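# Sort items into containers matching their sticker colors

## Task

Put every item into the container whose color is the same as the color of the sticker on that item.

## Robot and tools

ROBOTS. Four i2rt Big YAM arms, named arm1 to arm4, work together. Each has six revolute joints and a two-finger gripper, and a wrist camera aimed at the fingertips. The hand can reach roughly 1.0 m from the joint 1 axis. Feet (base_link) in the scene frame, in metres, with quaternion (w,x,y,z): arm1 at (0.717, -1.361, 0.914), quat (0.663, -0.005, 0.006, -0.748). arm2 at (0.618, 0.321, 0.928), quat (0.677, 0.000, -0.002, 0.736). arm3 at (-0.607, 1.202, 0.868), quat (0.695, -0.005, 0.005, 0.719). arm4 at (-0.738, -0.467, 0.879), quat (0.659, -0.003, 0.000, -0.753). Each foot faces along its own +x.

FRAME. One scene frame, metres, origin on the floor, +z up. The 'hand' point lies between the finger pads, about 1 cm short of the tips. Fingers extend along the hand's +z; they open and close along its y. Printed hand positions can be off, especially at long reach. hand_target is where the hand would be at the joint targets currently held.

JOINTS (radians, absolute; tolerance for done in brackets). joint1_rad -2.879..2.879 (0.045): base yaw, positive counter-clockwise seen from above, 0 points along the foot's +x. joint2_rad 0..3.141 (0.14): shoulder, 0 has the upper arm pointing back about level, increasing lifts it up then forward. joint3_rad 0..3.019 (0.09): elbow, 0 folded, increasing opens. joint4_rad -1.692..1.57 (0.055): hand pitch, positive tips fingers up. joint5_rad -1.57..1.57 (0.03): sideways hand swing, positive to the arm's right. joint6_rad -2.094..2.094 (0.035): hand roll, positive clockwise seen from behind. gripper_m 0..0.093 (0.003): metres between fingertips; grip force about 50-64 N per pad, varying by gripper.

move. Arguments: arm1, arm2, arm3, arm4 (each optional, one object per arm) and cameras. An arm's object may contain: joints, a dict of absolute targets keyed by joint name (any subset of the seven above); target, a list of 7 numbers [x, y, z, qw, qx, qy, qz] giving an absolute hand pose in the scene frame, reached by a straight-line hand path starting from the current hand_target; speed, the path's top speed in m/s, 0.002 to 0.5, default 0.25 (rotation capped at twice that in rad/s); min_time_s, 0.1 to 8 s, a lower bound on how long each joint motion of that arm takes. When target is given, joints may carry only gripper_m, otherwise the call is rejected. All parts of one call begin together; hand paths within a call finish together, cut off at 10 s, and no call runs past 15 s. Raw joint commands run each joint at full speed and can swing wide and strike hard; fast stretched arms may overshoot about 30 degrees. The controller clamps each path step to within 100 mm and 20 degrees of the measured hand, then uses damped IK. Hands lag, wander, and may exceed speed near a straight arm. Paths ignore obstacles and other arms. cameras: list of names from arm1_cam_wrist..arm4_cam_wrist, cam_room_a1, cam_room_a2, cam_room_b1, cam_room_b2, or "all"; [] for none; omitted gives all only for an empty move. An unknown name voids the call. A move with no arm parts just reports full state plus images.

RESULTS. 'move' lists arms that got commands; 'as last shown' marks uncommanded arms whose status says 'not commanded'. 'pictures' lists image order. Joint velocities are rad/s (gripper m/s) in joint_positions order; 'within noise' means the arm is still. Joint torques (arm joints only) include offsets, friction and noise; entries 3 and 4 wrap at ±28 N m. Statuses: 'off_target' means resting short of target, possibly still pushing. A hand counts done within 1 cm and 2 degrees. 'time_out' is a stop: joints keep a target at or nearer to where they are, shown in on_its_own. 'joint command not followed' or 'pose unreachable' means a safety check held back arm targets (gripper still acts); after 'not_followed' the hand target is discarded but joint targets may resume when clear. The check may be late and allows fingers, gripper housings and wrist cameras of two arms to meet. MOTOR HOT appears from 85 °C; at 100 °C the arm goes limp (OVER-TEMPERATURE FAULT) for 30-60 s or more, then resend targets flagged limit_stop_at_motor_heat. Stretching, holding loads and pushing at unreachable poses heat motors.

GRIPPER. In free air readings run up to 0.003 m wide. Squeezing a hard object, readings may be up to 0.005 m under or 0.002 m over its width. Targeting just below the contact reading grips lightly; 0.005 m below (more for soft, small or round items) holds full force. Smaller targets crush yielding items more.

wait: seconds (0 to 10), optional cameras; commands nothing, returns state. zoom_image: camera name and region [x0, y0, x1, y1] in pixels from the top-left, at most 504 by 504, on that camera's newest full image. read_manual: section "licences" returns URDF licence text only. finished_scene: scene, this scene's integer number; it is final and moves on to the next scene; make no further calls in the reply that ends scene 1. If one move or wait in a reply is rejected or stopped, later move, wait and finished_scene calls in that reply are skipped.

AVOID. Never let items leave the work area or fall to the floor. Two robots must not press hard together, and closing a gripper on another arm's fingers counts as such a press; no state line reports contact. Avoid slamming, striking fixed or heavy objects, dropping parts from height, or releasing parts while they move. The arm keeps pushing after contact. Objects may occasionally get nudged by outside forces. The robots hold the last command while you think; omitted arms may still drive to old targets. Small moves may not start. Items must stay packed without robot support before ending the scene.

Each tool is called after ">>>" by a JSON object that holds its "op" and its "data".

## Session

>>> {"op": "move", "data": {"arm1": {"joints":{"joint1_rad":1.69,"joint4_rad":-1.49,"joint5_rad":0,"joint6_rad":0},"min_time_s":1.8}, "arm2": {"joints":{"joint1_rad":-1.65,"joint4_rad":-1.5,"joint5_rad":0,"joint6_rad":0},"min_time_s":1.8}, "arm3": {"joints":{"joint1_rad":1.54,"joint4_rad":-1.5,"joint5_rad":0,"joint6_rad":0},"min_time_s":1.8}, "arm4": {"joints":{"joint1_rad":-1.44,"joint4_rad":-1.5,"joint5_rad":0,"joint6_rad":0},"min_time_s":1.8}, "cameras": ["all"]}}

Scene clock: 2.43 s.
Joint torques (N m): arm1=[-1.08 4.72 10.85 1.02 -0.04 -0.06] | arm2=[0.38 0.62 10.54 1.65 0.11 0.23] | arm3=[2.14 1.55 9.01 2.19 -0.06 -0.13] | arm4=[0.67 2.2 8.76 1.88 -0.08 -0.11]
Motor temperatures (°C): arm1=[21 24 27 23 21 21 21] | arm2=[23 24 26 22 22 20 23] | arm3=[24 23 24 23 24 23 23] | arm4=[22 21 24 22 24 21 24]
Heat: arm1: hottest joint3_rad 27 °C; arm2: hottest joint3_rad 26 °C; arm3: hottest joint1_rad 24 °C; arm4: hottest joint3_rad 24 °C.
move: arm1 done; arm2 done; arm3 done; arm4 done
Joint velocities: within noise
arm1.joint_positions: joint1_rad=+1.683 joint2_rad=+0.560 joint3_rad=+1.361 joint4_rad=-1.479 joint5_rad=+0.001 joint6_rad=+0.009 gripper_m=+0.09399
arm1.joint_status: all done
arm1.hand: x=+0.9213 y=-1.3643 z=+1.4185 quat_wxyz=(-0.424, -0.009, -0.906, -0.001)
arm1.hand_target: x=+0.9171 y=-1.3627 z=+1.4278 quat_wxyz=(-0.430, -0.001, -0.903, -0.001)
arm1.hand_status: not commanded
arm2.joint_positions: joint1_rad=-1.645 joint2_rad=+0.636 joint3_rad=+1.409 joint4_rad=-1.485 joint5_rad=-0.003 joint6_rad=-0.016 gripper_m=+0.09398
arm2.joint_status: all done
arm2.hand: x=+0.8356 y=+0.3213 z=+1.4435 quat_wxyz=(-0.417, +0.012, -0.909, -0.002)
arm2.hand_target: x=+0.8308 y=+0.3196 z=+1.4498 quat_wxyz=(-0.420, +0.002, -0.908, -0.002)
arm2.hand_status: not commanded
arm3.joint_positions: joint1_rad=+1.529 joint2_rad=+0.649 joint3_rad=+1.447 joint4_rad=-1.516 joint5_rad=+0.002 joint6_rad=+0.008 gripper_m=+0.09398
arm3.joint_status: all done
arm3.hand: x=-0.8223 y=+1.2119 z=+1.3910 quat_wxyz=(+0.006, +0.911, -0.010, -0.413)
arm3.hand_target: x=-0.8228 y=+1.2094 z=+1.4032 quat_wxyz=(+0.007, +0.903, -0.001, -0.429)
arm3.hand_status: not commanded
arm4.joint_positions: joint1_rad=-1.437 joint2_rad=+0.586 joint3_rad=+1.324 joint4_rad=-1.518 joint5_rad=+0.004 joint6_rad=+0.015 gripper_m=+0.09397
arm4.joint_status: all done
arm4.hand: x=-0.9387 y=-0.4642 z=+1.3591 quat_wxyz=(-0.003, -0.922, +0.008, +0.387)
arm4.hand_target: x=-0.9396 y=-0.4641 z=+1.3723 quat_wxyz=(-0.001, -0.914, +0.002, +0.406)
arm4.hand_status: not commanded
pictures: arm1_cam_wrist, arm2_cam_wrist, arm3_cam_wrist, arm4_cam_wrist, cam_room_a1, cam_room_a2, cam_room_b1, cam_room_b2
Images, in order (width x height): arm1_cam_wrist 672x504, arm2_cam_wrist 672x504, arm3_cam_wrist 672x504, arm4_cam_wrist 672x504, cam_room_a1 672x504, cam_room_a2 672x504, cam_room_b1 672x504, cam_room_b2 672x504.

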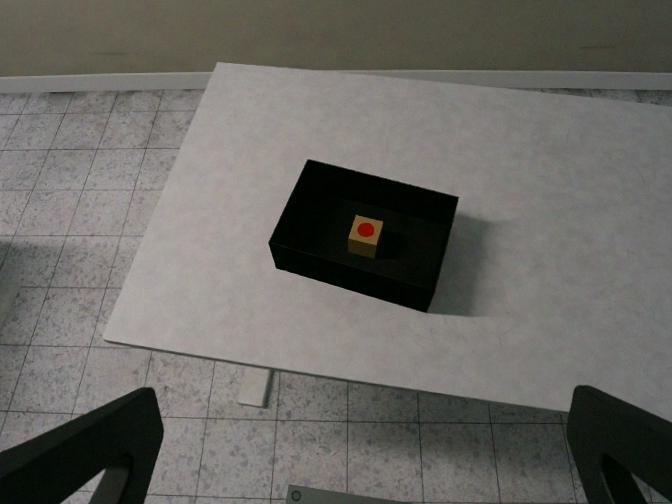

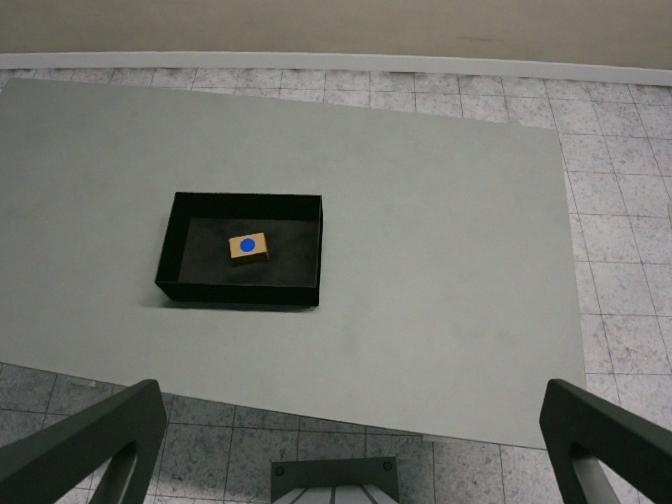

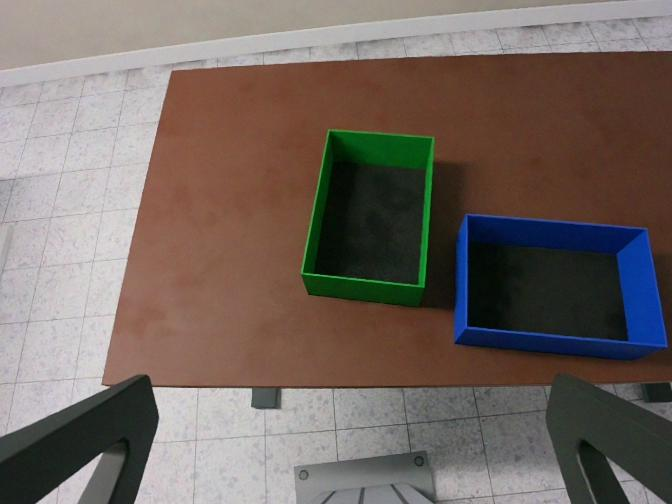

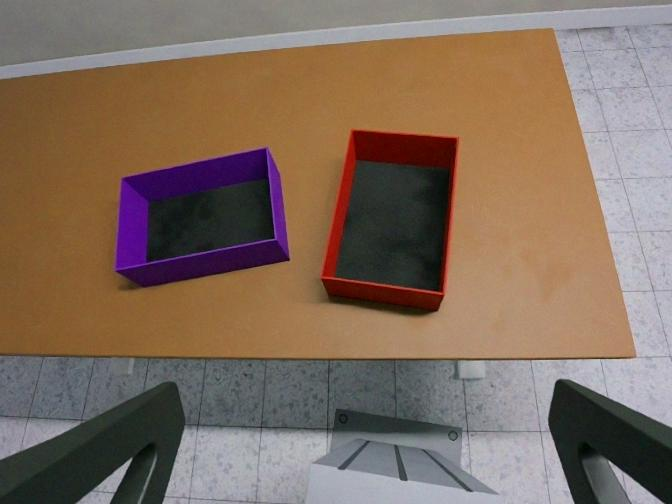

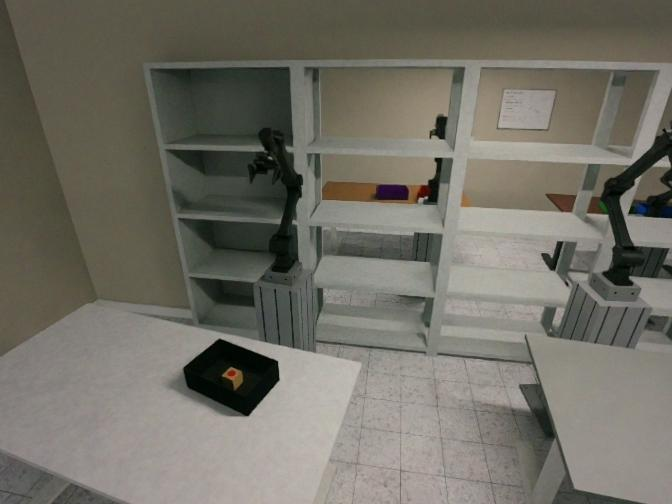

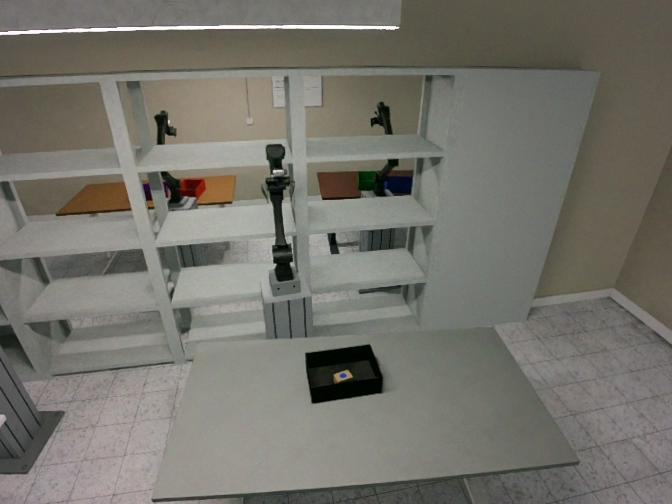

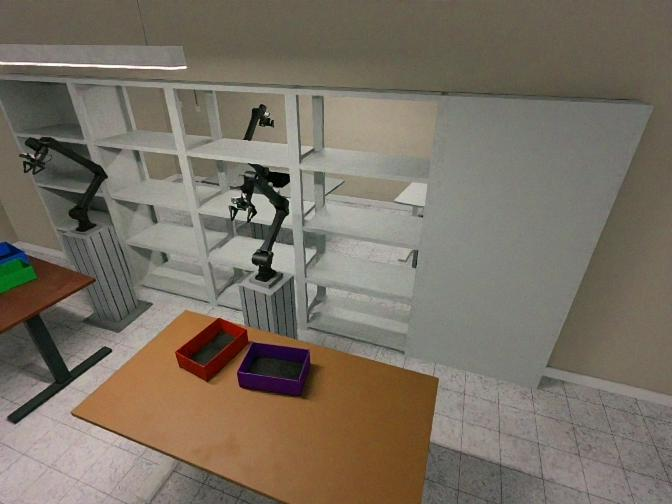

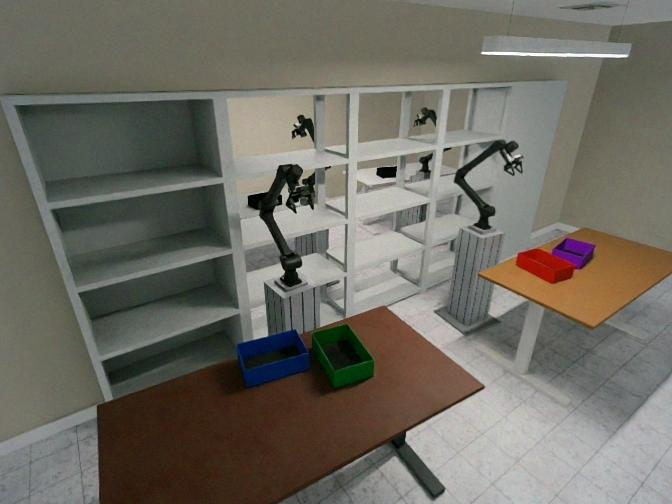

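>>> {"op": "move", "data": {"arm1": {"target":[1.265,-1.374,0.86,0.3407,0.0819,0.9364,-0.0298],"speed":0.35,"joints":{"gripper_m":0.08}}, "arm2": {"target":[1.127,0.52,0.88,0.3407,-0.0819,0.9364,0.0298],"speed":0.35}, "arm3": {"joints":{"joint1_rad":-2.06,"joint2_rad":0.68,"joint3_rad":0.84,"joint4_rad":-1.05,"joint5_rad":0.03,"joint6_rad":0.05},"min_time_s":4}, "arm4": {"joints":{"joint1_rad":1.27,"joint2_rad":0.825,"joint3_rad":0.844,"joint4_rad":-0.9,"joint5_rad":0.08,"joint6_rad":0.09},"min_time_s":4}, "cameras": ["arm1_cam_wrist","arm2_cam_wrist"]}}

Scene clock: 49.33 s.
Joint torques (N m): arm1=[-0.79 -11.34 8.84 2.03 0.19 0.15] | arm2=[1.44 -15.15 9.29 2.73 -0.02 0.15] | arm3=[0.67 -0.97 8.99 1.94 0.11 0.03] | arm4=[0.91 -3.08 9.25 1.58 0.29 0.16]
Motor temperatures (°C): arm1=[21 24 31 23 21 21 21] | arm2=[23 24 31 22 22 20 23] | arm3=[24 23 27 23 24 23 23] | arm4=[22 21 29 22 24 21 24]
Heat: arm1: hottest joint3_rad 31 °C; arm2: hottest joint3_rad 31 °C; arm3: hottest joint3_rad 27 °C; arm4: hottest joint3_rad 29 °C.
move: arm1 off_target; arm2 off_target; arm3 done; arm4 done
Joint velocities: within noise
arm1.joint_positions: joint1_rad=+1.697 joint2_rad=+1.868 joint3_rad=+0.783 joint4_rad=+0.159 joint5_rad=+0.122 joint6_rad=+0.136 gripper_m=+0.08006
arm1.joint_status: all done
arm1.hand: x=+1.2409 y=-1.3790 z=+0.8437 quat_wxyz=(-0.312, -0.081, -0.946, +0.034)
arm1.hand_target: x=+1.2639 y=-1.3740 z=+0.8607 quat_wxyz=(-0.340, -0.082, -0.936, +0.030)
arm1.hand_status: off_target (0.030 m and 3.5 deg from the pose sent, 0.656 m and 13.7 deg at the start)
arm2.joint_positions: joint1_rad=-1.238 joint2_rad=+1.863 joint3_rad=+0.791 joint4_rad=+0.133 joint5_rad=+0.164 joint6_rad=+0.184 gripper_m=+0.09398
arm2.joint_status: not commanded
arm2.hand: x=+1.1087 y=+0.5066 z=+0.8695 quat_wxyz=(-0.320, +0.084, -0.943, -0.019)
arm2.hand_target: x=+1.1261 y=+0.5197 z=+0.8808 quat_wxyz=(-0.341, +0.082, -0.936, -0.030)
arm2.hand_status: off_target (0.025 m and 2.8 deg from the pose sent, 0.665 m and 12.8 deg at the start)
arm3.joint_positions: joint1_rad=-2.051 joint2_rad=+0.673 joint3_rad=+0.845 joint4_rad=-1.066 joint5_rad=+0.029 joint6_rad=+0.043 gripper_m=+0.09400
arm3.joint_status: all done
arm3.hand: x=-0.3393 y=+1.0723 z=+1.1611 quat_wxyz=(-0.324, -0.231, -0.913, +0.086)
arm3.hand_target: x=-0.3375 y=+1.0681 z=+1.1592 quat_wxyz=(-0.326, -0.238, -0.911, +0.087)
arm3.hand_status: not commanded
arm4.joint_positions: joint1_rad=+1.271 joint2_rad=+0.815 joint3_rad=+0.842 joint4_rad=-0.918 joint5_rad=+0.076 joint6_rad=+0.076 gripper_m=+0.09398
arm4.joint_status: all done
arm4.hand: x=-0.4258 y=-0.6244 z=+1.1488 quat_wxyz=(-0.320, -0.248, -0.909, +0.097)
arm4.hand_target: x=-0.4215 y=-0.6276 z=+1.1493 quat_wxyz=(-0.325, -0.256, -0.905, +0.097)
arm4.hand_status: not commanded
Images, in order (width x height): arm1_cam_wrist 672x504, arm2_cam_wrist 672x504.

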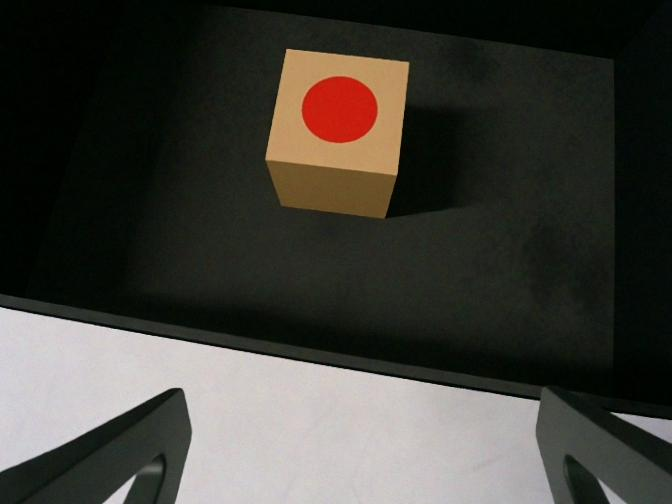

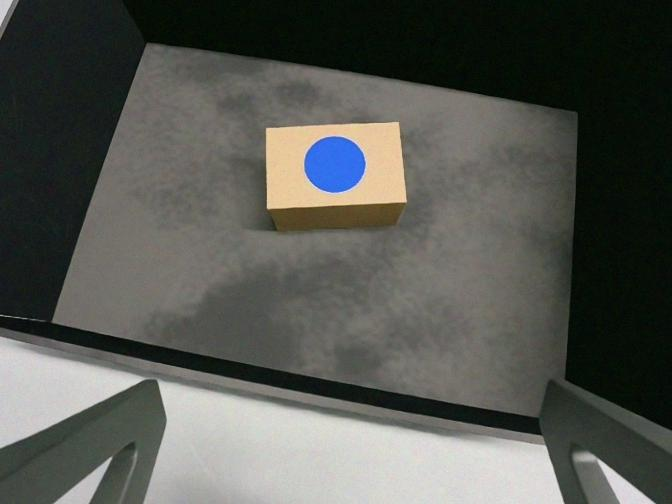

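>>> {"op": "move", "data": {"arm1": {"target":[1.375,-1.397,0.728,0.3382,0.1389,0.9297,-0.0505],"speed":0.2,"joints":{"gripper_m":0.09}}, "arm2": {"target":[1.207,0.538,0.794,0.3398,-0.1064,0.934,0.0387],"speed":0.2}, "cameras": ["arm1_cam_wrist","arm2_cam_wrist"]}}

Scene clock: 80.30 s.
Joint torques (N m): arm1=[-2.55 -15.44 7.64 1.06 0.23 0.11] | arm2=[0.15 -17.55 8.75 2.78 -0.1 -0.08] | arm3=[0.62 -0.97 8.99 1.92 0.11 0.02] | arm4=[0.62 -2.96 9.29 1.55 0.25 0.17]
Motor temperatures (°C): arm1=[21 25 31 23 21 21 21] | arm2=[23 25 30 23 22 20 23] | arm3=[24 23 27 24 24 23 23] | arm4=[22 21 32 22 24 21 24]
Heat: arm1: hottest joint3_rad 31 °C; arm2: hottest joint3_rad 30 °C; arm3: hottest joint3_rad 27 °C; arm4: hottest joint3_rad 32 °C.
move: arm1 done; arm2 off_target
Joint velocities: within noise
arm1.joint_positions: joint1_rad=+1.694 joint2_rad=+2.322 joint3_rad=+1.207 joint4_rad=+0.240 joint5_rad=+0.185 joint6_rad=+0.218 gripper_m=+0.08994
arm1.joint_status: all done
arm1.hand: x=+1.3696 y=-1.3913 z=+0.7332 quat_wxyz=(-0.339, -0.132, -0.930, +0.049)
arm1.hand_target: x=+1.3747 y=-1.3971 z=+0.7281 quat_wxyz=(-0.338, -0.139, -0.929, +0.050)
arm1.hand_status: done (0.009 m and 0.8 deg from the pose sent, 0.178 m and 7.7 deg at the start)
arm2.joint_positions: joint1_rad=-1.265 joint2_rad=+2.174 joint3_rad=+1.056 joint4_rad=+0.208 joint5_rad=+0.105 joint6_rad=+0.133 gripper_m=+0.09398
arm2.joint_status: not commanded
arm2.hand: x=+1.1907 y=+0.5364 z=+0.7950 quat_wxyz=(-0.327, +0.104, -0.939, -0.037)
arm2.hand_target: x=+1.2064 y=+0.5376 z=+0.7944 quat_wxyz=(-0.340, +0.106, -0.934, -0.038)
arm2.hand_status: off_target (0.016 m and 1.6 deg from the pose sent, 0.128 m and 4.3 deg at the start)
arm3, arm4: as last shown
Images, in order (width x height): arm1_cam_wrist 672x504, arm2_cam_wrist 672x504.

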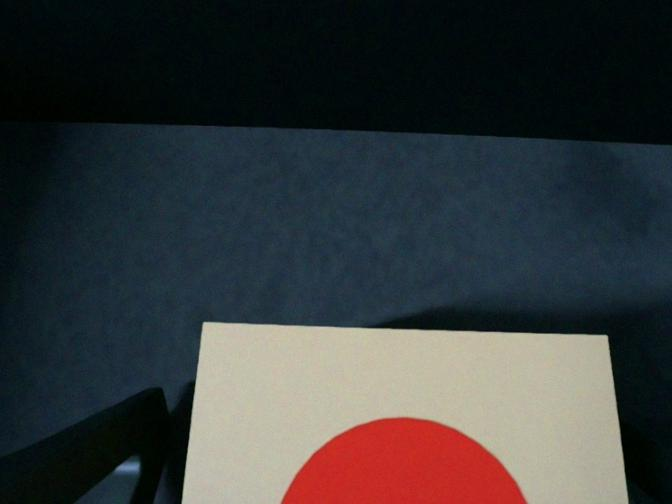

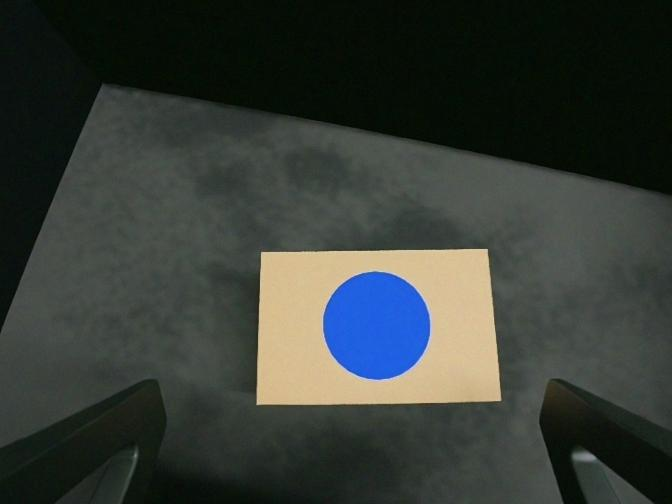

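>>> {"op": "move", "data": {"arm1": {"joints":{"gripper_m":0.051}}, "arm2": {"target":[1.231,0.5395,0.745,0.3398,-0.1064,0.934,0.0387],"speed":0.12}, "cameras": ["arm1_cam_wrist","arm2_cam_wrist"]}}

Scene clock: 91.57 s.
Joint torques (N m): arm1=[-2.73 -15.5 7.77 1.17 0.16 0.05] | arm2=[0.03 -19.31 8.42 2.81 -0.12 -0.08] | arm3=[0.62 -0.91 9.03 1.94 0.12 0.02] | arm4=[0.56 -2.78 9.26 1.59 0.24 0.21]
Motor temperatures (°C): arm1=[21 25 31 23 21 21 21] | arm2=[23 25 30 23 22 20 23] | arm3=[24 23 27 24 24 23 23] | arm4=[22 21 33 22 24 21 24]
Heat: arm1: hottest joint3_rad 31 °C; arm2: hottest joint3_rad 30 °C; arm3: hottest joint3_rad 27 °C; arm4: hottest joint3_rad 33 °C.
move: arm1 done; arm2 off_target
Joint velocities: within noise
arm1.joint_positions: joint1_rad=+1.694 joint2_rad=+2.322 joint3_rad=+1.207 joint4_rad=+0.240 joint5_rad=+0.186 joint6_rad=+0.218 gripper_m=+0.05318
arm1.joint_status: all done
arm1.hand: x=+1.3696 y=-1.3915 z=+0.7333 quat_wxyz=(-0.339, -0.132, -0.930, +0.049)
arm1.hand_target: x=+1.3748 y=-1.3971 z=+0.7283 quat_wxyz=(-0.338, -0.139, -0.929, +0.051)
arm1.hand_status: not commanded
arm2.joint_positions: joint1_rad=-1.279 joint2_rad=+2.322 joint3_rad=+1.163 joint4_rad=+0.245 joint5_rad=+0.096 joint6_rad=+0.122 gripper_m=+0.09398
arm2.joint_status: not commanded
arm2.hand: x=+1.2141 y=+0.5382 z=+0.7451 quat_wxyz=(-0.325, +0.104, -0.939, -0.037)
arm2.hand_target: x=+1.2302 y=+0.5392 z=+0.7454 quat_wxyz=(-0.340, +0.106, -0.934, -0.039)
arm2.hand_status: off_target (0.017 m and 1.9 deg from the pose sent, 0.064 m and 1.6 deg at the start)
arm3, arm4: as last shown
Images, in order (width x height): arm1_cam_wrist 672x504, arm2_cam_wrist 672x504.

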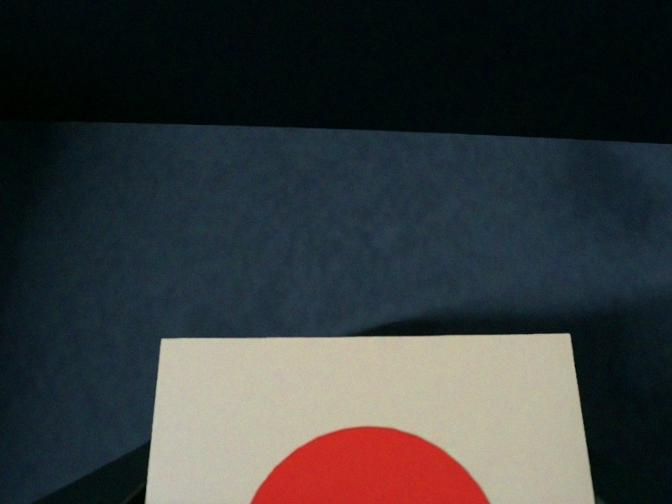

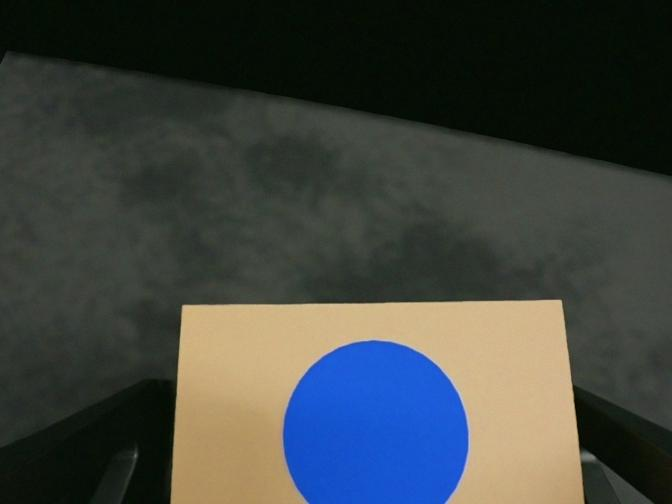

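>>> {"op": "move", "data": {"arm1": {"joints":{"gripper_m":0.043}}, "arm2": {"joints":{"gripper_m":0.06}}}}

>>> {"op": "move", "data": {"arm1": {"target":[1.37,-1.397,0.89,0.3382,0.1389,0.9297,-0.0505],"speed":0.2}, "arm2": {"target":[1.23,0.5395,0.91,0.3398,-0.1064,0.934,0.0387],"speed":0.2}, "cameras": ["arm1_cam_wrist","arm2_cam_wrist"]}}

Scene clock: 95.87 s.
Joint torques (N m): arm1=[-2.43 -15.33 7.71 1.05 0.17 0.06] | arm2=[0.09 -19.19 8.42 2.77 -0.03 -0.08] | arm3=[0.5 -1.14 9.01 1.92 0.12 0.02] | arm4=[0.73 -3.14 9.25 1.66 0.25 0.16]
Motor temperatures (°C): arm1=[21 25 30 23 21 21 21] | arm2=[23 25 30 23 22 20 23] | arm3=[24 23 27 24 24 23 23] | arm4=[22 21 33 22 24 21 24]
Heat: arm1: hottest joint3_rad 30 °C; arm2: hottest joint3_rad 30 °C; arm3: hottest joint3_rad 27 °C; arm4: hottest joint3_rad 33 °C.
move: arm1 off_target; arm2 off_target
Joint velocities: within noise
arm1.joint_positions: joint1_rad=+1.694 joint2_rad=+2.322 joint3_rad=+1.207 joint4_rad=+0.240 joint5_rad=+0.186 joint6_rad=+0.218 gripper_m=+0.05318
arm1.joint_status: gripper_m off_target (ended at +0.05318, target +0.04300)
arm1.hand: x=+1.3696 y=-1.3915 z=+0.7333 quat_wxyz=(-0.339, -0.132, -0.930, +0.049)
arm1.hand_target: x=+1.3748 y=-1.3971 z=+0.7283 quat_wxyz=(-0.338, -0.139, -0.929, +0.051)
arm1.hand_status: not commanded
arm2.joint_positions: joint1_rad=-1.279 joint2_rad=+2.322 joint3_rad=+1.163 joint4_rad=+0.246 joint5_rad=+0.095 joint6_rad=+0.121 gripper_m=+0.06875
arm2.joint_status: gripper_m off_target (ended at +0.06877, target +0.06000)
arm2.hand: x=+1.2143 y=+0.5383 z=+0.7452 quat_wxyz=(-0.325, +0.104, -0.939, -0.037)
arm2.hand_target: x=+1.2303 y=+0.5391 z=+0.7454 quat_wxyz=(-0.340, +0.106, -0.934, -0.038)
arm2.hand_status: not commanded
arm3, arm4: as last shown
pictures: none

Scene clock: 97.47 s.
Joint torques (N m): arm1=[-2.73 -16.67 8.25 1.05 0.19 0.09] | arm2=[0.15 -20.19 7.64 1.52 -0.03 -0.06] | arm3=[0.67 -1.08 9.05 1.98 0.12 0.03] | arm4=[0.85 -2.78 9.28 1.58 0.25 0.17]
Motor temperatures (°C): arm1=[21 25 30 23 21 21 21] | arm2=[23 26 30 23 22 20 23] | arm3=[24 23 27 24 24 23 23] | arm4=[22 21 33 22 24 21 24]
Heat: arm1: hottest joint3_rad 30 °C; arm2: hottest joint3_rad 30 °C; arm3: hottest joint3_rad 27 °C; arm4: hottest joint3_rad 33 °C.
move: arm1 done; arm2 done
Joint velocities: within noise
arm1.joint_positions: joint1_rad=+1.694 joint2_rad=+1.987 joint3_rad=+1.164 joint4_rad=-0.059 joint5_rad=+0.186 joint6_rad=+0.219 gripper_m=+0.05318
arm1.joint_status: not commanded
arm1.hand: x=+1.3694 y=-1.3919 z=+0.8835 quat_wxyz=(-0.336, -0.132, -0.931, +0.050)
arm1.hand_target: x=+1.3701 y=-1.3971 z=+0.8901 quat_wxyz=(-0.338, -0.139, -0.929, +0.051)
arm1.hand_status: done (0.008 m and 0.8 deg from the pose sent, 0.157 m and 0.8 deg at the start)
arm2.joint_positions: joint1_rad=-1.279 joint2_rad=+1.979 joint3_rad=+1.159 joint4_rad=-0.041 joint5_rad=+0.095 joint6_rad=+0.121 gripper_m=+0.06875
arm2.joint_status: not commanded
arm2.hand: x=+1.2346 y=+0.5459 z=+0.9142 quat_wxyz=(-0.348, +0.102, -0.931, -0.044)
arm2.hand_target: x=+1.2300 y=+0.5395 z=+0.9099 quat_wxyz=(-0.340, +0.106, -0.934, -0.039)
arm2.hand_status: done (0.009 m and 1.3 deg from the pose sent, 0.165 m and 1.8 deg at the start)
arm3, arm4: as last shown
Images, in order (width x height): arm1_cam_wrist 672x504, arm2_cam_wrist 672x504.

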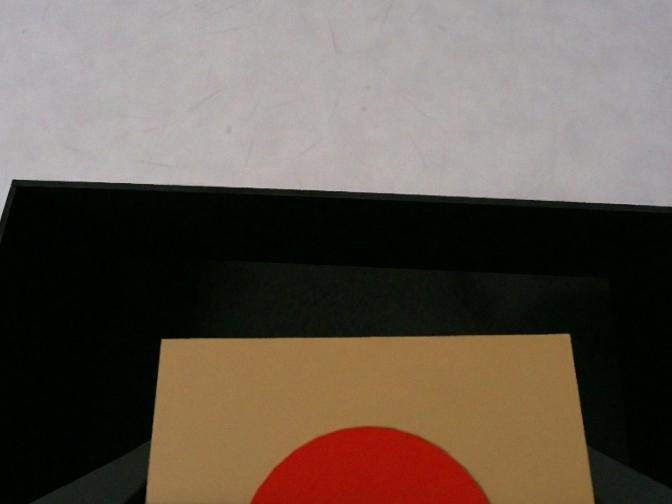

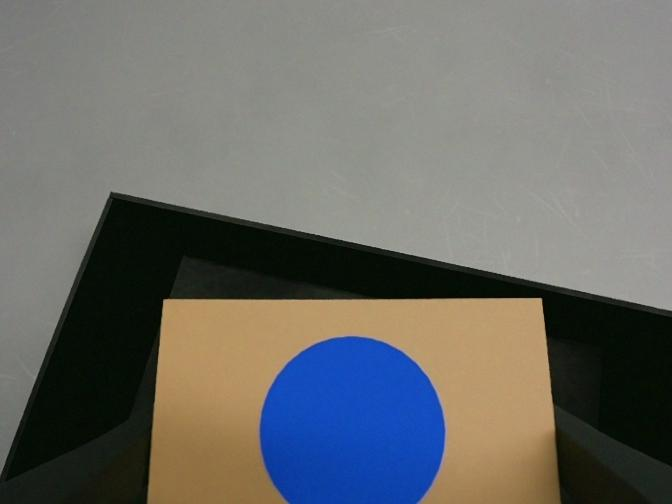

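>>> {"op": "move", "data": {"arm1": {"target":[1.05,-1.455,1.15,0.3382,0.1389,0.9297,-0.0505],"speed":0.35}, "arm2": {"target":[0.96,0.40,1.15,0.3398,-0.1064,0.934,0.0387],"speed":0.35}}}

>>> {"op": "move", "data": {"arm1": {"joints":{"joint1_rad":-2.02},"min_time_s":3.2}, "arm2": {"joints":{"joint1_rad":0.78},"min_time_s":2.6}}}

>>> {"op": "move", "data": {"arm1": {"target":[0.0,-0.885,1.14,0.0963,-0.902,0.2646,0.3282],"speed":0.25}, "arm2": {"target":[0.0,0.86,1.12,0.0888,-0.9078,0.2441,0.3303],"speed":0.25}, "cameras": ["arm1_cam_wrist","arm2_cam_wrist","cam_room_a2"]}}

Scene clock: 111.17 s.
Joint torques (N m): arm1=[-2.26 -0.44 14.04 1.07 -0.02 -0.05] | arm2=[0.15 -3.55 11.32 1.54 -0.19 -0.07] | arm3=[0.56 -1.03 8.98 1.94 0.1 0.02] | arm4=[0.32 -2.9 9.22 1.65 0.27 0.16]
Motor temperatures (°C): arm1=[21 25 31 23 21 21 22] | arm2=[23 26 29 23 22 20 23] | arm3=[24 23 27 24 24 23 23] | arm4=[22 21 34 22 24 21 24]
Heat: arm1: hottest joint3_rad 31 °C; arm2: hottest joint3_rad 29 °C; arm3: hottest joint3_rad 27 °C; arm4: hottest joint3_rad 34 °C.
move: arm1 off_target; arm2 done
Joint velocities: within noise
arm1.joint_positions: joint1_rad=+1.430 joint2_rad=+0.767 joint3_rad=+0.706 joint4_rad=-0.810 joint5_rad=+0.020 joint6_rad=+0.033 gripper_m=+0.05318
arm1.joint_status: not commanded
arm1.hand: x=+1.0455 y=-1.4521 z=+1.1377 quat_wxyz=(-0.332, -0.141, -0.931, +0.048)
arm1.hand_target: x=+1.0498 y=-1.4549 z=+1.1499 quat_wxyz=(-0.338, -0.139, -0.929, +0.051)
arm1.hand_status: off_target (0.013 m and 0.8 deg from the pose sent, 0.421 m and 0.8 deg at the start)
arm2.joint_positions: joint1_rad=-1.414 joint2_rad=+0.809 joint3_rad=+0.711 joint4_rad=-0.752 joint5_rad=+0.010 joint6_rad=+0.020 gripper_m=+0.06875
arm2.joint_status: not commanded
arm2.hand: x=+0.9614 y=+0.4022 z=+1.1569 quat_wxyz=(-0.352, +0.101, -0.930, -0.042)
arm2.hand_target: x=+0.9599 y=+0.4001 z=+1.1499 quat_wxyz=(-0.340, +0.106, -0.934, -0.039)
arm2.hand_status: done (0.007 m and 1.6 deg from the pose sent, 0.390 m and 1.3 deg at the start)
arm3, arm4: as last shown
pictures: none

Scene clock: 114.70 s.
Joint torques (N m): arm1=[-2.26 -0.32 14.17 1.07 -0.03 -0.05] | arm2=[0.97 -3.66 11.36 1.54 -0.06 -0.07] | arm3=[0.56 -0.91 9.03 1.94 0.11 0.02] | arm4=[1.08 -3.02 9.35 1.58 0.26 0.16]
Motor temperatures (°C): arm1=[21 25 31 23 21 21 22] | arm2=[23 26 29 23 22 20 24] | arm3=[24 23 27 24 24 23 23] | arm4=[22 21 34 22 24 21 24]
Heat: arm1: hottest joint3_rad 31 °C; arm2: hottest joint3_rad 29 °C; arm3: hottest joint3_rad 27 °C; arm4: hottest joint3_rad 34 °C.
move: arm1 done; arm2 done
Joint velocities: within noise
arm1.joint_positions: joint1_rad=-2.015 joint2_rad=+0.767 joint3_rad=+0.706 joint4_rad=-0.810 joint5_rad=+0.019 joint6_rad=+0.031 gripper_m=+0.05319
arm1.joint_status: all done
arm1.hand: x=+0.4382 y=-1.1776 z=+1.1480 quat_wxyz=(+0.098, -0.894, +0.280, +0.336)
arm1.hand_target: x=+0.4352 y=-1.1740 z=+1.1602 quat_wxyz=(+0.101, -0.892, +0.277, +0.341)
arm1.hand_status: not commanded
arm2.joint_positions: joint1_rad=+0.779 joint2_rad=+0.809 joint3_rad=+0.711 joint4_rad=-0.752 joint5_rad=+0.008 joint6_rad=+0.018 gripper_m=+0.06877
arm2.joint_status: all done
arm2.hand: x=+0.3500 y=+0.5512 z=+1.1563 quat_wxyz=(-0.124, +0.874, -0.333, -0.331)
arm2.hand_target: x=+0.3511 y=+0.5494 z=+1.1493 quat_wxyz=(-0.122, +0.881, -0.327, -0.318)
arm2.hand_status: not commanded
arm3, arm4: as last shown
pictures: none

Scene clock: 117.87 s.
Joint torques (N m): arm1=[-3.02 -22.24 18.02 1.16 -0.1 -0.04] | arm2=[-0.15 -23.12 17.05 1.39 -0.32 -0.09] | arm3=[0.73 -1.03 9.01 1.92 0.11 0.01] | arm4=[0.97 -3.08 9.28 1.62 0.28 0.18]
Motor temperatures (°C): arm1=[21 25 32 23 21 21 22] | arm2=[23 26 30 23 22 20 24] | arm3=[24 23 27 24 24 23 23] | arm4=[22 21 34 22 24 21 24]
Heat: arm1: hottest joint3_rad 32 °C; arm2: hottest joint3_rad 30 °C; arm3: hottest joint3_rad 27 °C; arm4: hottest joint3_rad 34 °C.
move: arm1 off_target; arm2 off_target
Joint velocities: within noise
arm1.joint_positions: joint1_rad=-2.023 joint2_rad=+2.293 joint3_rad=+2.323 joint4_rad=-0.974 joint5_rad=-0.001 joint6_rad=-0.006 gripper_m=+0.05319
arm1.joint_status: not commanded
arm1.hand: x=+0.0059 y=-0.8997 z=+1.1065 quat_wxyz=(+0.087, -0.911, +0.266, +0.303)
arm1.hand_target: x=+0.0022 y=-0.8863 z=+1.1400 quat_wxyz=(+0.097, -0.901, +0.265, +0.329)
arm1.hand_status: off_target (0.037 m and 3.3 deg from the pose sent, 0.527 m and 2.1 deg at the start)
arm2.joint_positions: joint1_rad=+0.747 joint2_rad=+2.111 joint3_rad=+1.982 joint4_rad=-0.785 joint5_rad=-0.141 joint6_rad=-0.154 gripper_m=+0.06877
arm2.joint_status: not commanded
arm2.hand: x=+0.0071 y=+0.8440 z=+1.1050 quat_wxyz=(-0.081, +0.911, -0.250, -0.319)
arm2.hand_target: x=+0.0012 y=+0.8591 z=+1.1201 quat_wxyz=(-0.089, +0.907, -0.244, -0.331)
arm2.hand_status: off_target (0.023 m and 1.8 deg from the pose sent, 0.468 m and 11.6 deg at the start)
arm3, arm4: as last shown
Images, in order (width x height): arm1_cam_wrist 672x504, arm2_cam_wrist 672x504, cam_room_a2 672x504.

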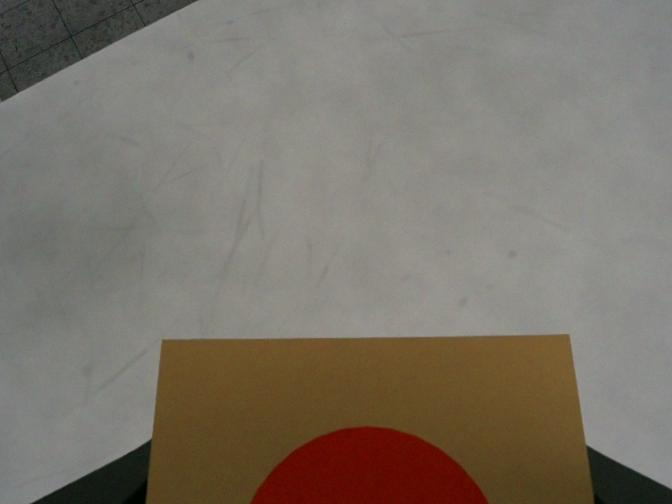

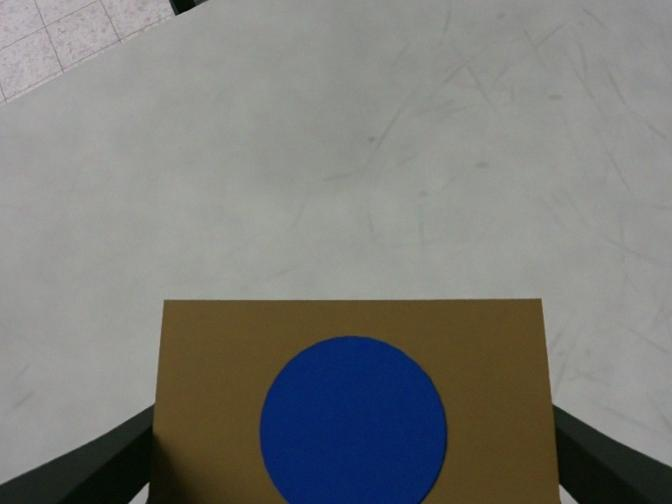

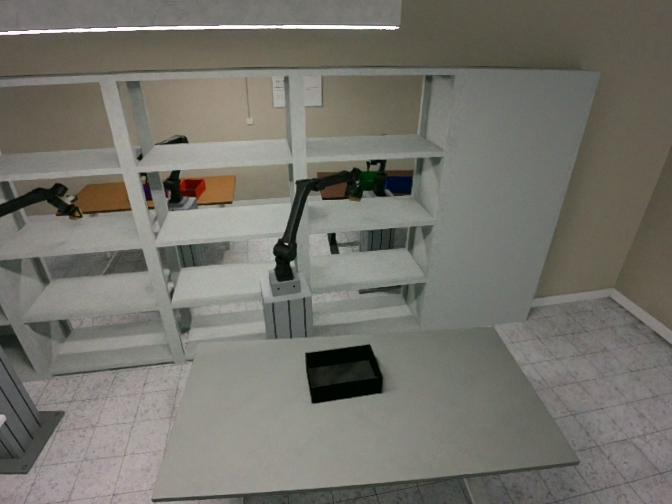

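>>> {"op": "move", "data": {"arm1": {"target":[0.0,-0.885,1.05,0.0963,-0.902,0.2646,0.3282],"speed":0.15}, "arm2": {"target":[0.0,0.86,1.03,0.0888,-0.9078,0.2441,0.3303],"speed":0.15}}}

>>> {"op": "move", "data": {"arm1": {"target":[0.0,-0.885,1.032,0.0963,-0.902,0.2646,0.3282],"speed":0.06}, "arm2": {"target":[0.0,0.86,1.01,0.0888,-0.9078,0.2441,0.3303],"speed":0.06}}}

>>> {"op": "move", "data": {"arm1": {"target":[0.0,-0.885,1.018,0.0963,-0.902,0.2646,0.3282],"speed":0.06}, "arm2": {"target":[0.0,0.86,0.997,0.0888,-0.9078,0.2441,0.3303],"speed":0.06}, "cameras": ["arm1_cam_wrist","arm2_cam_wrist"]}}

Scene clock: 127.33 s.
Joint torques (N m): arm1=[-3.31 -22.07 12.11 2.19 -0.06 -0.07] | arm2=[-0.09 -24 11.07 2.86 -0.3 -0.08] | arm3=[0.56 -0.97 9.02 1.92 0.11 0.03] | arm4=[0.62 -2.84 9.25 1.58 0.27 0.22]
Motor temperatures (°C): arm1=[21 26 33 23 21 21 22] | arm2=[23 26 34 22 22 20 24] | arm3=[24 23 27 24 24 23 23] | arm4=[22 21 34 22 24 21 24]
Heat: arm1: hottest joint3_rad 33 °C; arm2: hottest joint3_rad 34 °C; arm3: hottest joint3_rad 27 °C; arm4: hottest joint3_rad 34 °C.
move: arm1 off_target; arm2 off_target
Joint velocities: within noise
arm1.joint_positions: joint1_rad=-2.024 joint2_rad=+2.306 joint3_rad=+2.172 joint4_rad=-0.781 joint5_rad=-0.002 joint6_rad=-0.006 gripper_m=+0.05319
arm1.joint_status: not commanded
arm1.hand: x=+0.0003 y=-0.8963 z=+1.0444 quat_wxyz=(+0.090, -0.906, +0.265, +0.316)
arm1.hand_target: x=+0.0003 y=-0.8853 z=+1.0501 quat_wxyz=(+0.096, -0.902, +0.265, +0.328)
arm1.hand_status: off_target (0.013 m and 1.6 deg from the pose sent, 0.059 m and 3.3 deg at the start)
arm2.joint_positions: joint1_rad=+0.747 joint2_rad=+2.173 joint3_rad=+1.907 joint4_rad=-0.623 joint5_rad=-0.142 joint6_rad=-0.154 gripper_m=+0.06877
arm2.joint_status: not commanded
arm2.hand: x=-0.0018 y=+0.8523 z=+1.0410 quat_wxyz=(-0.086, +0.907, -0.248, -0.329)
arm2.hand_target: x=+0.0003 y=+0.8598 z=+1.0303 quat_wxyz=(-0.089, +0.907, -0.244, -0.330)
arm2.hand_status: off_target (0.014 m and 0.6 deg from the pose sent, 0.077 m and 1.8 deg at the start)
arm3.joint_positions: joint1_rad=-2.051 joint2_rad=+0.673 joint3_rad=+0.845 joint4_rad=-1.066 joint5_rad=+0.029 joint6_rad=+0.043 gripper_m=+0.09400
arm3.joint_status: not commanded
arm3.hand: x=-0.3393 y=+1.0723 z=+1.1611 quat_wxyz=(-0.324, -0.231, -0.913, +0.086)
arm3.hand_target: x=-0.3375 y=+1.0681 z=+1.1592 quat_wxyz=(-0.326, -0.238, -0.911, +0.087)
arm3.hand_status: not commanded
arm4.joint_positions: joint1_rad=+1.271 joint2_rad=+0.815 joint3_rad=+0.842 joint4_rad=-0.918 joint5_rad=+0.076 joint6_rad=+0.076 gripper_m=+0.09398
arm4.joint_status: not commanded
arm4.hand: x=-0.4258 y=-0.6244 z=+1.1488 quat_wxyz=(-0.320, -0.248, -0.909, +0.097)
arm4.hand_target: x=-0.4215 y=-0.6276 z=+1.1493 quat_wxyz=(-0.325, -0.256, -0.905, +0.097)
arm4.hand_status: not commanded
pictures: none

Scene clock: 128.30 s.
Joint torques (N m): arm1=[-2.49 -21.48 11.92 2.18 -0.05 -0.08] | arm2=[-0.15 -22.77 10.22 2.92 -0.31 -0.07] | arm3=[0.62 -1.08 9.02 1.91 0.11 0.02] | arm4=[0.73 -3.25 9.36 1.59 0.26 0.16]
Motor temperatures (°C): arm1=[21 26 33 23 21 21 22] | arm2=[23 26 34 23 22 20 24] | arm3=[24 23 27 24 24 23 23] | arm4=[22 21 34 22 24 21 24]
Heat: arm1: hottest joint3_rad 33 °C; arm2: hottest joint3_rad 34 °C; arm3: hottest joint3_rad 27 °C; arm4: hottest joint3_rad 34 °C.
move: arm1 off_target; arm2 off_target
Joint velocities: within noise
arm1.joint_positions: joint1_rad=-2.024 joint2_rad=+2.307 joint3_rad=+2.144 joint4_rad=-0.740 joint5_rad=-0.002 joint6_rad=-0.006 gripper_m=+0.05319
arm1.joint_status: not commanded
arm1.hand: x=-0.0006 y=-0.8958 z=+1.0354 quat_wxyz=(+0.092, -0.905, +0.264, +0.322)
arm1.hand_target: x=+0.0003 y=-0.8852 z=+1.0321 quat_wxyz=(+0.096, -0.902, +0.265, +0.328)
arm1.hand_status: off_target (0.011 m and 0.9 deg from the pose sent, 0.017 m and 1.6 deg at the start)
arm2.joint_positions: joint1_rad=+0.747 joint2_rad=+2.174 joint3_rad=+1.891 joint4_rad=-0.582 joint5_rad=-0.142 joint6_rad=-0.154 gripper_m=+0.06877
arm2.joint_status: not commanded
arm2.hand: x=-0.0039 y=+0.8542 z=+1.0377 quat_wxyz=(-0.090, +0.904, -0.246, -0.339)
arm2.hand_target: x=+0.0008 y=+0.8593 z=+1.0104 quat_wxyz=(-0.089, +0.907, -0.244, -0.330)
arm2.hand_status: off_target (0.029 m and 1.1 deg from the pose sent, 0.032 m and 0.6 deg at the start)
arm3, arm4: as last shown
pictures: none

Scene clock: 129.27 s.
Joint torques (N m): arm1=[-1.96 -21.36 11.73 2.15 -0.07 -0.08] | arm2=[-0.15 -23.06 10.15 2.97 -0.3 -0.07] | arm3=[0.67 -1.03 8.99 1.95 0.12 0.02] | arm4=[0.79 -2.67 9.32 1.63 0.26 0.19]
Motor temperatures (°C): arm1=[21 26 33 23 21 21 22] | arm2=[23 26 34 23 22 20 24] | arm3=[24 23 27 24 24 23 23] | arm4=[22 21 34 22 24 21 24]
Heat: arm1: hottest joint3_rad 33 °C; arm2: hottest joint3_rad 34 °C; arm3: hottest joint3_rad 27 °C; arm4: hottest joint3_rad 34 °C.
move: arm1 off_target; arm2 off_target
Joint velocities: within noise
arm1.joint_positions: joint1_rad=-2.024 joint2_rad=+2.315 joint3_rad=+2.122 joint4_rad=-0.711 joint5_rad=-0.002 joint6_rad=-0.007 gripper_m=+0.05319
arm1.joint_status: not commanded
arm1.hand: x=-0.0004 y=-0.8957 z=+1.0209 quat_wxyz=(+0.092, -0.905, +0.264, +0.321)
arm1.hand_target: x=+0.0004 y=-0.8851 z=+1.0180 quat_wxyz=(+0.096, -0.902, +0.265, +0.328)
arm1.hand_status: off_target (0.011 m and 1.0 deg from the pose sent, 0.020 m and 0.9 deg at the start)
arm2.joint_positions: joint1_rad=+0.747 joint2_rad=+2.187 joint3_rad=+1.877 joint4_rad=-0.556 joint5_rad=-0.142 joint6_rad=-0.154 gripper_m=+0.06877
arm2.joint_status: not commanded
arm2.hand: x=-0.0041 y=+0.8545 z=+1.0246 quat_wxyz=(-0.090, +0.904, -0.246, -0.339)
arm2.hand_target: x=+0.0008 y=+0.8593 z=+0.9975 quat_wxyz=(-0.089, +0.907, -0.244, -0.330)
arm2.hand_status: off_target (0.028 m and 1.1 deg from the pose sent, 0.041 m and 1.1 deg at the start)
arm3, arm4: as last shown
Images, in order (width x height): arm1_cam_wrist 672x504, arm2_cam_wrist 672x504.

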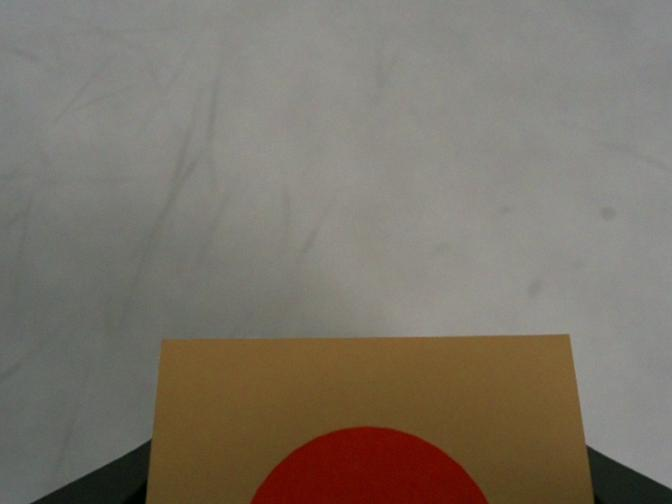

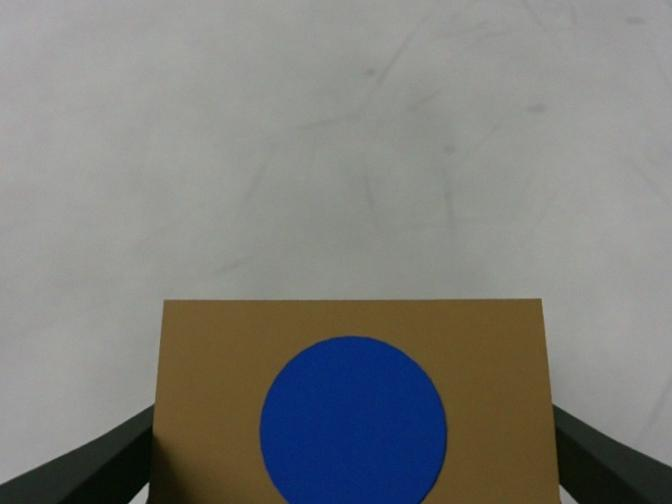

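>>> {"op": "move", "data": {"arm1": {"target":[0.0,-0.885,1.006,0.0963,-0.902,0.2646,0.3282],"speed":0.06}, "arm2": {"target":[0.0,0.86,0.985,0.0888,-0.9078,0.2441,0.3303],"speed":0.06}}}

>>> {"op": "move", "data": {"arm1": {"target":[0.0,-0.885,0.996,0.0963,-0.902,0.2646,0.3282],"speed":0.06}, "arm2": {"target":[0.0,0.86,0.975,0.0888,-0.9078,0.2441,0.3303],"speed":0.06}}}

Scene clock: 133.83 s.
Joint torques (N m): arm1=[-2.43 -21.48 11.64 2.25 -0.04 -0.06] | arm2=[0.03 -22.59 9.91 2.88 -0.3 -0.06] | arm3=[0.62 -0.97 8.99 1.88 0.11 0.02] | arm4=[0.85 -2.84 9.37 1.62 0.28 0.17]
Motor temperatures (°C): arm1=[21 27 33 23 21 21 22] | arm2=[23 27 33 23 22 20 24] | arm3=[24 23 27 24 24 23 23] | arm4=[22 21 34 22 24 21 24]
Heat: arm1: hottest joint3_rad 33 °C; arm2: hottest joint3_rad 33 °C; arm3: hottest joint3_rad 27 °C; arm4: hottest joint3_rad 34 °C.
move: arm1 off_target; arm2 off_target
Joint velocities: within noise
arm1.joint_positions: joint1_rad=-2.024 joint2_rad=+2.323 joint3_rad=+2.105 joint4_rad=-0.685 joint5_rad=-0.002 joint6_rad=-0.007 gripper_m=+0.05319
arm1.joint_status: not commanded
arm1.hand: x=-0.0007 y=-0.8957 z=+1.0096 quat_wxyz=(+0.092, -0.905, +0.264, +0.322)
arm1.hand_target: x=+0.0003 y=-0.8851 z=+1.0062 quat_wxyz=(+0.096, -0.902, +0.265, +0.328)
arm1.hand_status: off_target (0.011 m and 0.9 deg from the pose sent, 0.019 m and 1.0 deg at the start)
arm2.joint_positions: joint1_rad=+0.747 joint2_rad=+2.193 joint3_rad=+1.866 joint4_rad=-0.530 joint5_rad=-0.142 joint6_rad=-0.156 gripper_m=+0.06877
arm2.joint_status: not commanded
arm2.hand: x=-0.0052 y=+0.8555 z=+1.0188 quat_wxyz=(-0.093, +0.902, -0.244, -0.343)
arm2.hand_target: x=+0.0011 y=+0.8590 z=+0.9856 quat_wxyz=(-0.089, +0.907, -0.244, -0.330)
arm2.hand_status: off_target (0.034 m and 1.6 deg from the pose sent, 0.040 m and 1.1 deg at the start)
arm3, arm4: as last shown
pictures: none

Scene clock: 134.80 s.
Joint torques (N m): arm1=[-2.96 -21.25 11.44 2.19 -0.07 -0.07] | arm2=[-0.03 -21.66 9.48 2.88 -0.24 -0.07] | arm3=[0.56 -1.03 9.02 1.94 0.12 0.02] | arm4=[0.73 -2.32 9.32 1.69 0.24 0.2]
Motor temperatures (°C): arm1=[21 27 33 23 21 21 22] | arm2=[23 27 33 23 22 20 24] | arm3=[24 23 27 24 24 23 23] | arm4=[22 21 34 22 24 21 24]
Heat: arm1: hottest joint3_rad 33 °C; arm2: hottest joint3_rad 33 °C; arm3: hottest joint3_rad 27 °C; arm4: hottest joint3_rad 34 °C.
move: arm1 off_target; arm2 off_target
Joint velocities: within noise
arm1.joint_positions: joint1_rad=-2.025 joint2_rad=+2.325 joint3_rad=+2.095 joint4_rad=-0.663 joint5_rad=-0.003 joint6_rad=-0.007 gripper_m=+0.05319
arm1.joint_status: not commanded
arm1.hand: x=-0.0016 y=-0.8948 z=+1.0057 quat_wxyz=(+0.093, -0.903, +0.264, +0.326)
arm1.hand_target: x=+0.0004 y=-0.8851 z=+0.9962 quat_wxyz=(+0.096, -0.902, +0.265, +0.328)
arm1.hand_status: off_target (0.014 m and 0.5 deg from the pose sent, 0.017 m and 1.0 deg at the start)
arm2.joint_positions: joint1_rad=+0.747 joint2_rad=+2.193 joint3_rad=+1.860 joint4_rad=-0.509 joint5_rad=-0.143 joint6_rad=-0.156 gripper_m=+0.06877
arm2.joint_status: not commanded
arm2.hand: x=-0.0067 y=+0.8566 z=+1.0187 quat_wxyz=(-0.095, +0.900, -0.243, -0.349)
arm2.hand_target: x=+0.0016 y=+0.8585 z=+0.9760 quat_wxyz=(-0.089, +0.907, -0.244, -0.330)
arm2.hand_status: off_target (0.044 m and 2.4 deg from the pose sent, 0.044 m and 1.6 deg at the start)
arm3, arm4: as last shown
pictures: none

>>> {"op": "move", "data": {"arm1": {"target":[0.0,-0.885,0.985,0.0963,-0.902,0.2646,0.3282],"speed":0.06}, "arm2": {"target":[0.0,0.86,0.993,0.0888,-0.9078,0.2441,0.3303],"speed":0.06}}}

>>> {"op": "move", "data": {"arm2": {"joints":{"gripper_m":0.093}}, "cameras": ["arm1_cam_wrist","arm2_cam_wrist"]}}

Scene clock: 139.70 s.
Joint torques (N m): arm1=[-2.43 -20.19 10.77 2.09 -0.01 -0.07] | arm2=[-0.09 -23.06 11.41 1.35 -0.23 -0.06] | arm3=[0.62 -1.14 9.01 1.91 0.11 0.02] | arm4=[0.91 -2.73 9.32 1.77 0.26 0.19]
Motor temperatures (°C): arm1=[21 27 33 23 21 21 22] | arm2=[23 27 33 23 22 20 24] | arm3=[24 23 27 24 24 23 23] | arm4=[22 21 35 22 24 21 24]
Heat: arm1: hottest joint3_rad 33 °C; arm2: hottest joint3_rad 33 °C; arm3: hottest joint3_rad 27 °C; arm4: hottest joint3_rad 35 °C.
move: arm1 off_target; arm2 off_target
Joint velocities: within noise
arm1.joint_positions: joint1_rad=-2.025 joint2_rad=+2.325 joint3_rad=+2.086 joint4_rad=-0.639 joint5_rad=-0.003 joint6_rad=-0.007 gripper_m=+0.05319
arm1.joint_status: not commanded
arm1.hand: x=-0.0035 y=-0.8936 z=+1.0048 quat_wxyz=(+0.095, -0.900, +0.263, +0.333)
arm1.hand_target: x=+0.0005 y=-0.8856 z=+0.9853 quat_wxyz=(+0.096, -0.902, +0.264, +0.328)
arm1.hand_status: off_target (0.022 m and 0.6 deg from the pose sent, 0.023 m and 0.5 deg at the start)
arm2.joint_positions: joint1_rad=+0.747 joint2_rad=+2.193 joint3_rad=+1.858 joint4_rad=-0.507 joint5_rad=-0.143 joint6_rad=-0.156 gripper_m=+0.06877
arm2.joint_status: not commanded
arm2.hand: x=-0.0067 y=+0.8565 z=+1.0183 quat_wxyz=(-0.095, +0.900, -0.243, -0.349)
arm2.hand_target: x=+0.0005 y=+0.8595 z=+0.9935 quat_wxyz=(-0.089, +0.907, -0.244, -0.331)
arm2.hand_status: off_target (0.026 m and 2.5 deg from the pose sent, 0.027 m and 2.4 deg at the start)
arm3, arm4: as last shown
pictures: none

Scene clock: 140.20 s.
Joint torques (N m): arm1=[-2.96 -21.19 10.86 2.07 0.01 -0.06] | arm2=[-0.09 -22.95 11.4 1.47 -0.22 -0.07] | arm3=[0.67 -0.91 9.06 1.95 0.11 0.01] | arm4=[0.67 -2.9 9.25 1.78 0.25 0.15]
Motor temperatures (°C): arm1=[21 27 33 23 21 21 22] | arm2=[23 27 33 23 22 20 24] | arm3=[24 23 27 24 24 23 23] | arm4=[22 21 35 22 24 21 24]
Heat: arm1: hottest joint3_rad 33 °C; arm2: hottest joint3_rad 33 °C; arm3: hottest joint3_rad 27 °C; arm4: hottest joint3_rad 35 °C.
move: arm2 done
Joint velocities: within noise
arm1, arm3, arm4: as last shown
arm2.joint_positions: joint1_rad=+0.747 joint2_rad=+2.193 joint3_rad=+1.858 joint4_rad=-0.510 joint5_rad=-0.143 joint6_rad=-0.156 gripper_m=+0.09293
arm2.joint_status: all done
arm2.hand: x=-0.0062 y=+0.8561 z=+1.0175 quat_wxyz=(-0.094, +0.901, -0.243, -0.348)
arm2.hand_target: x=+0.0005 y=+0.8596 z=+0.9933 quat_wxyz=(-0.089, +0.907, -0.244, -0.330)
arm2.hand_status: not commanded
Images, in order (width x height): arm1_cam_wrist 672x504, arm2_cam_wrist 672x504.

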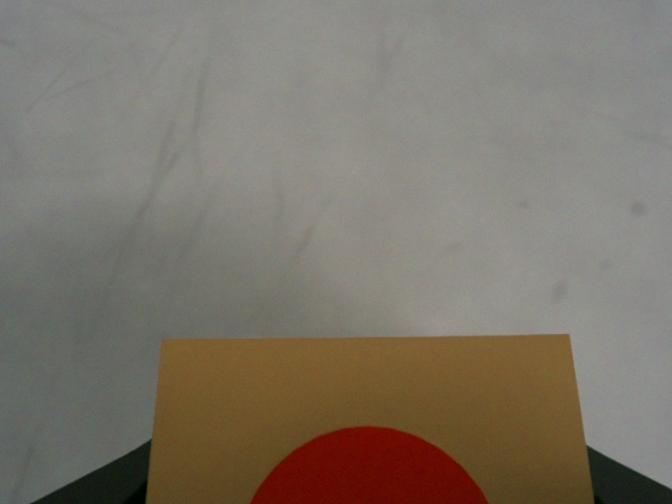

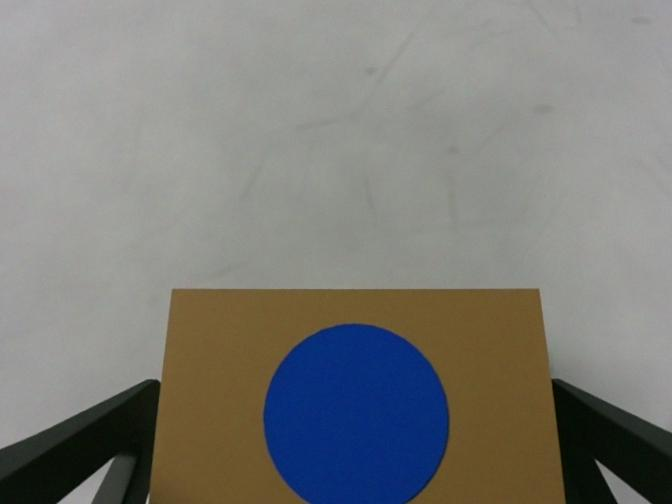

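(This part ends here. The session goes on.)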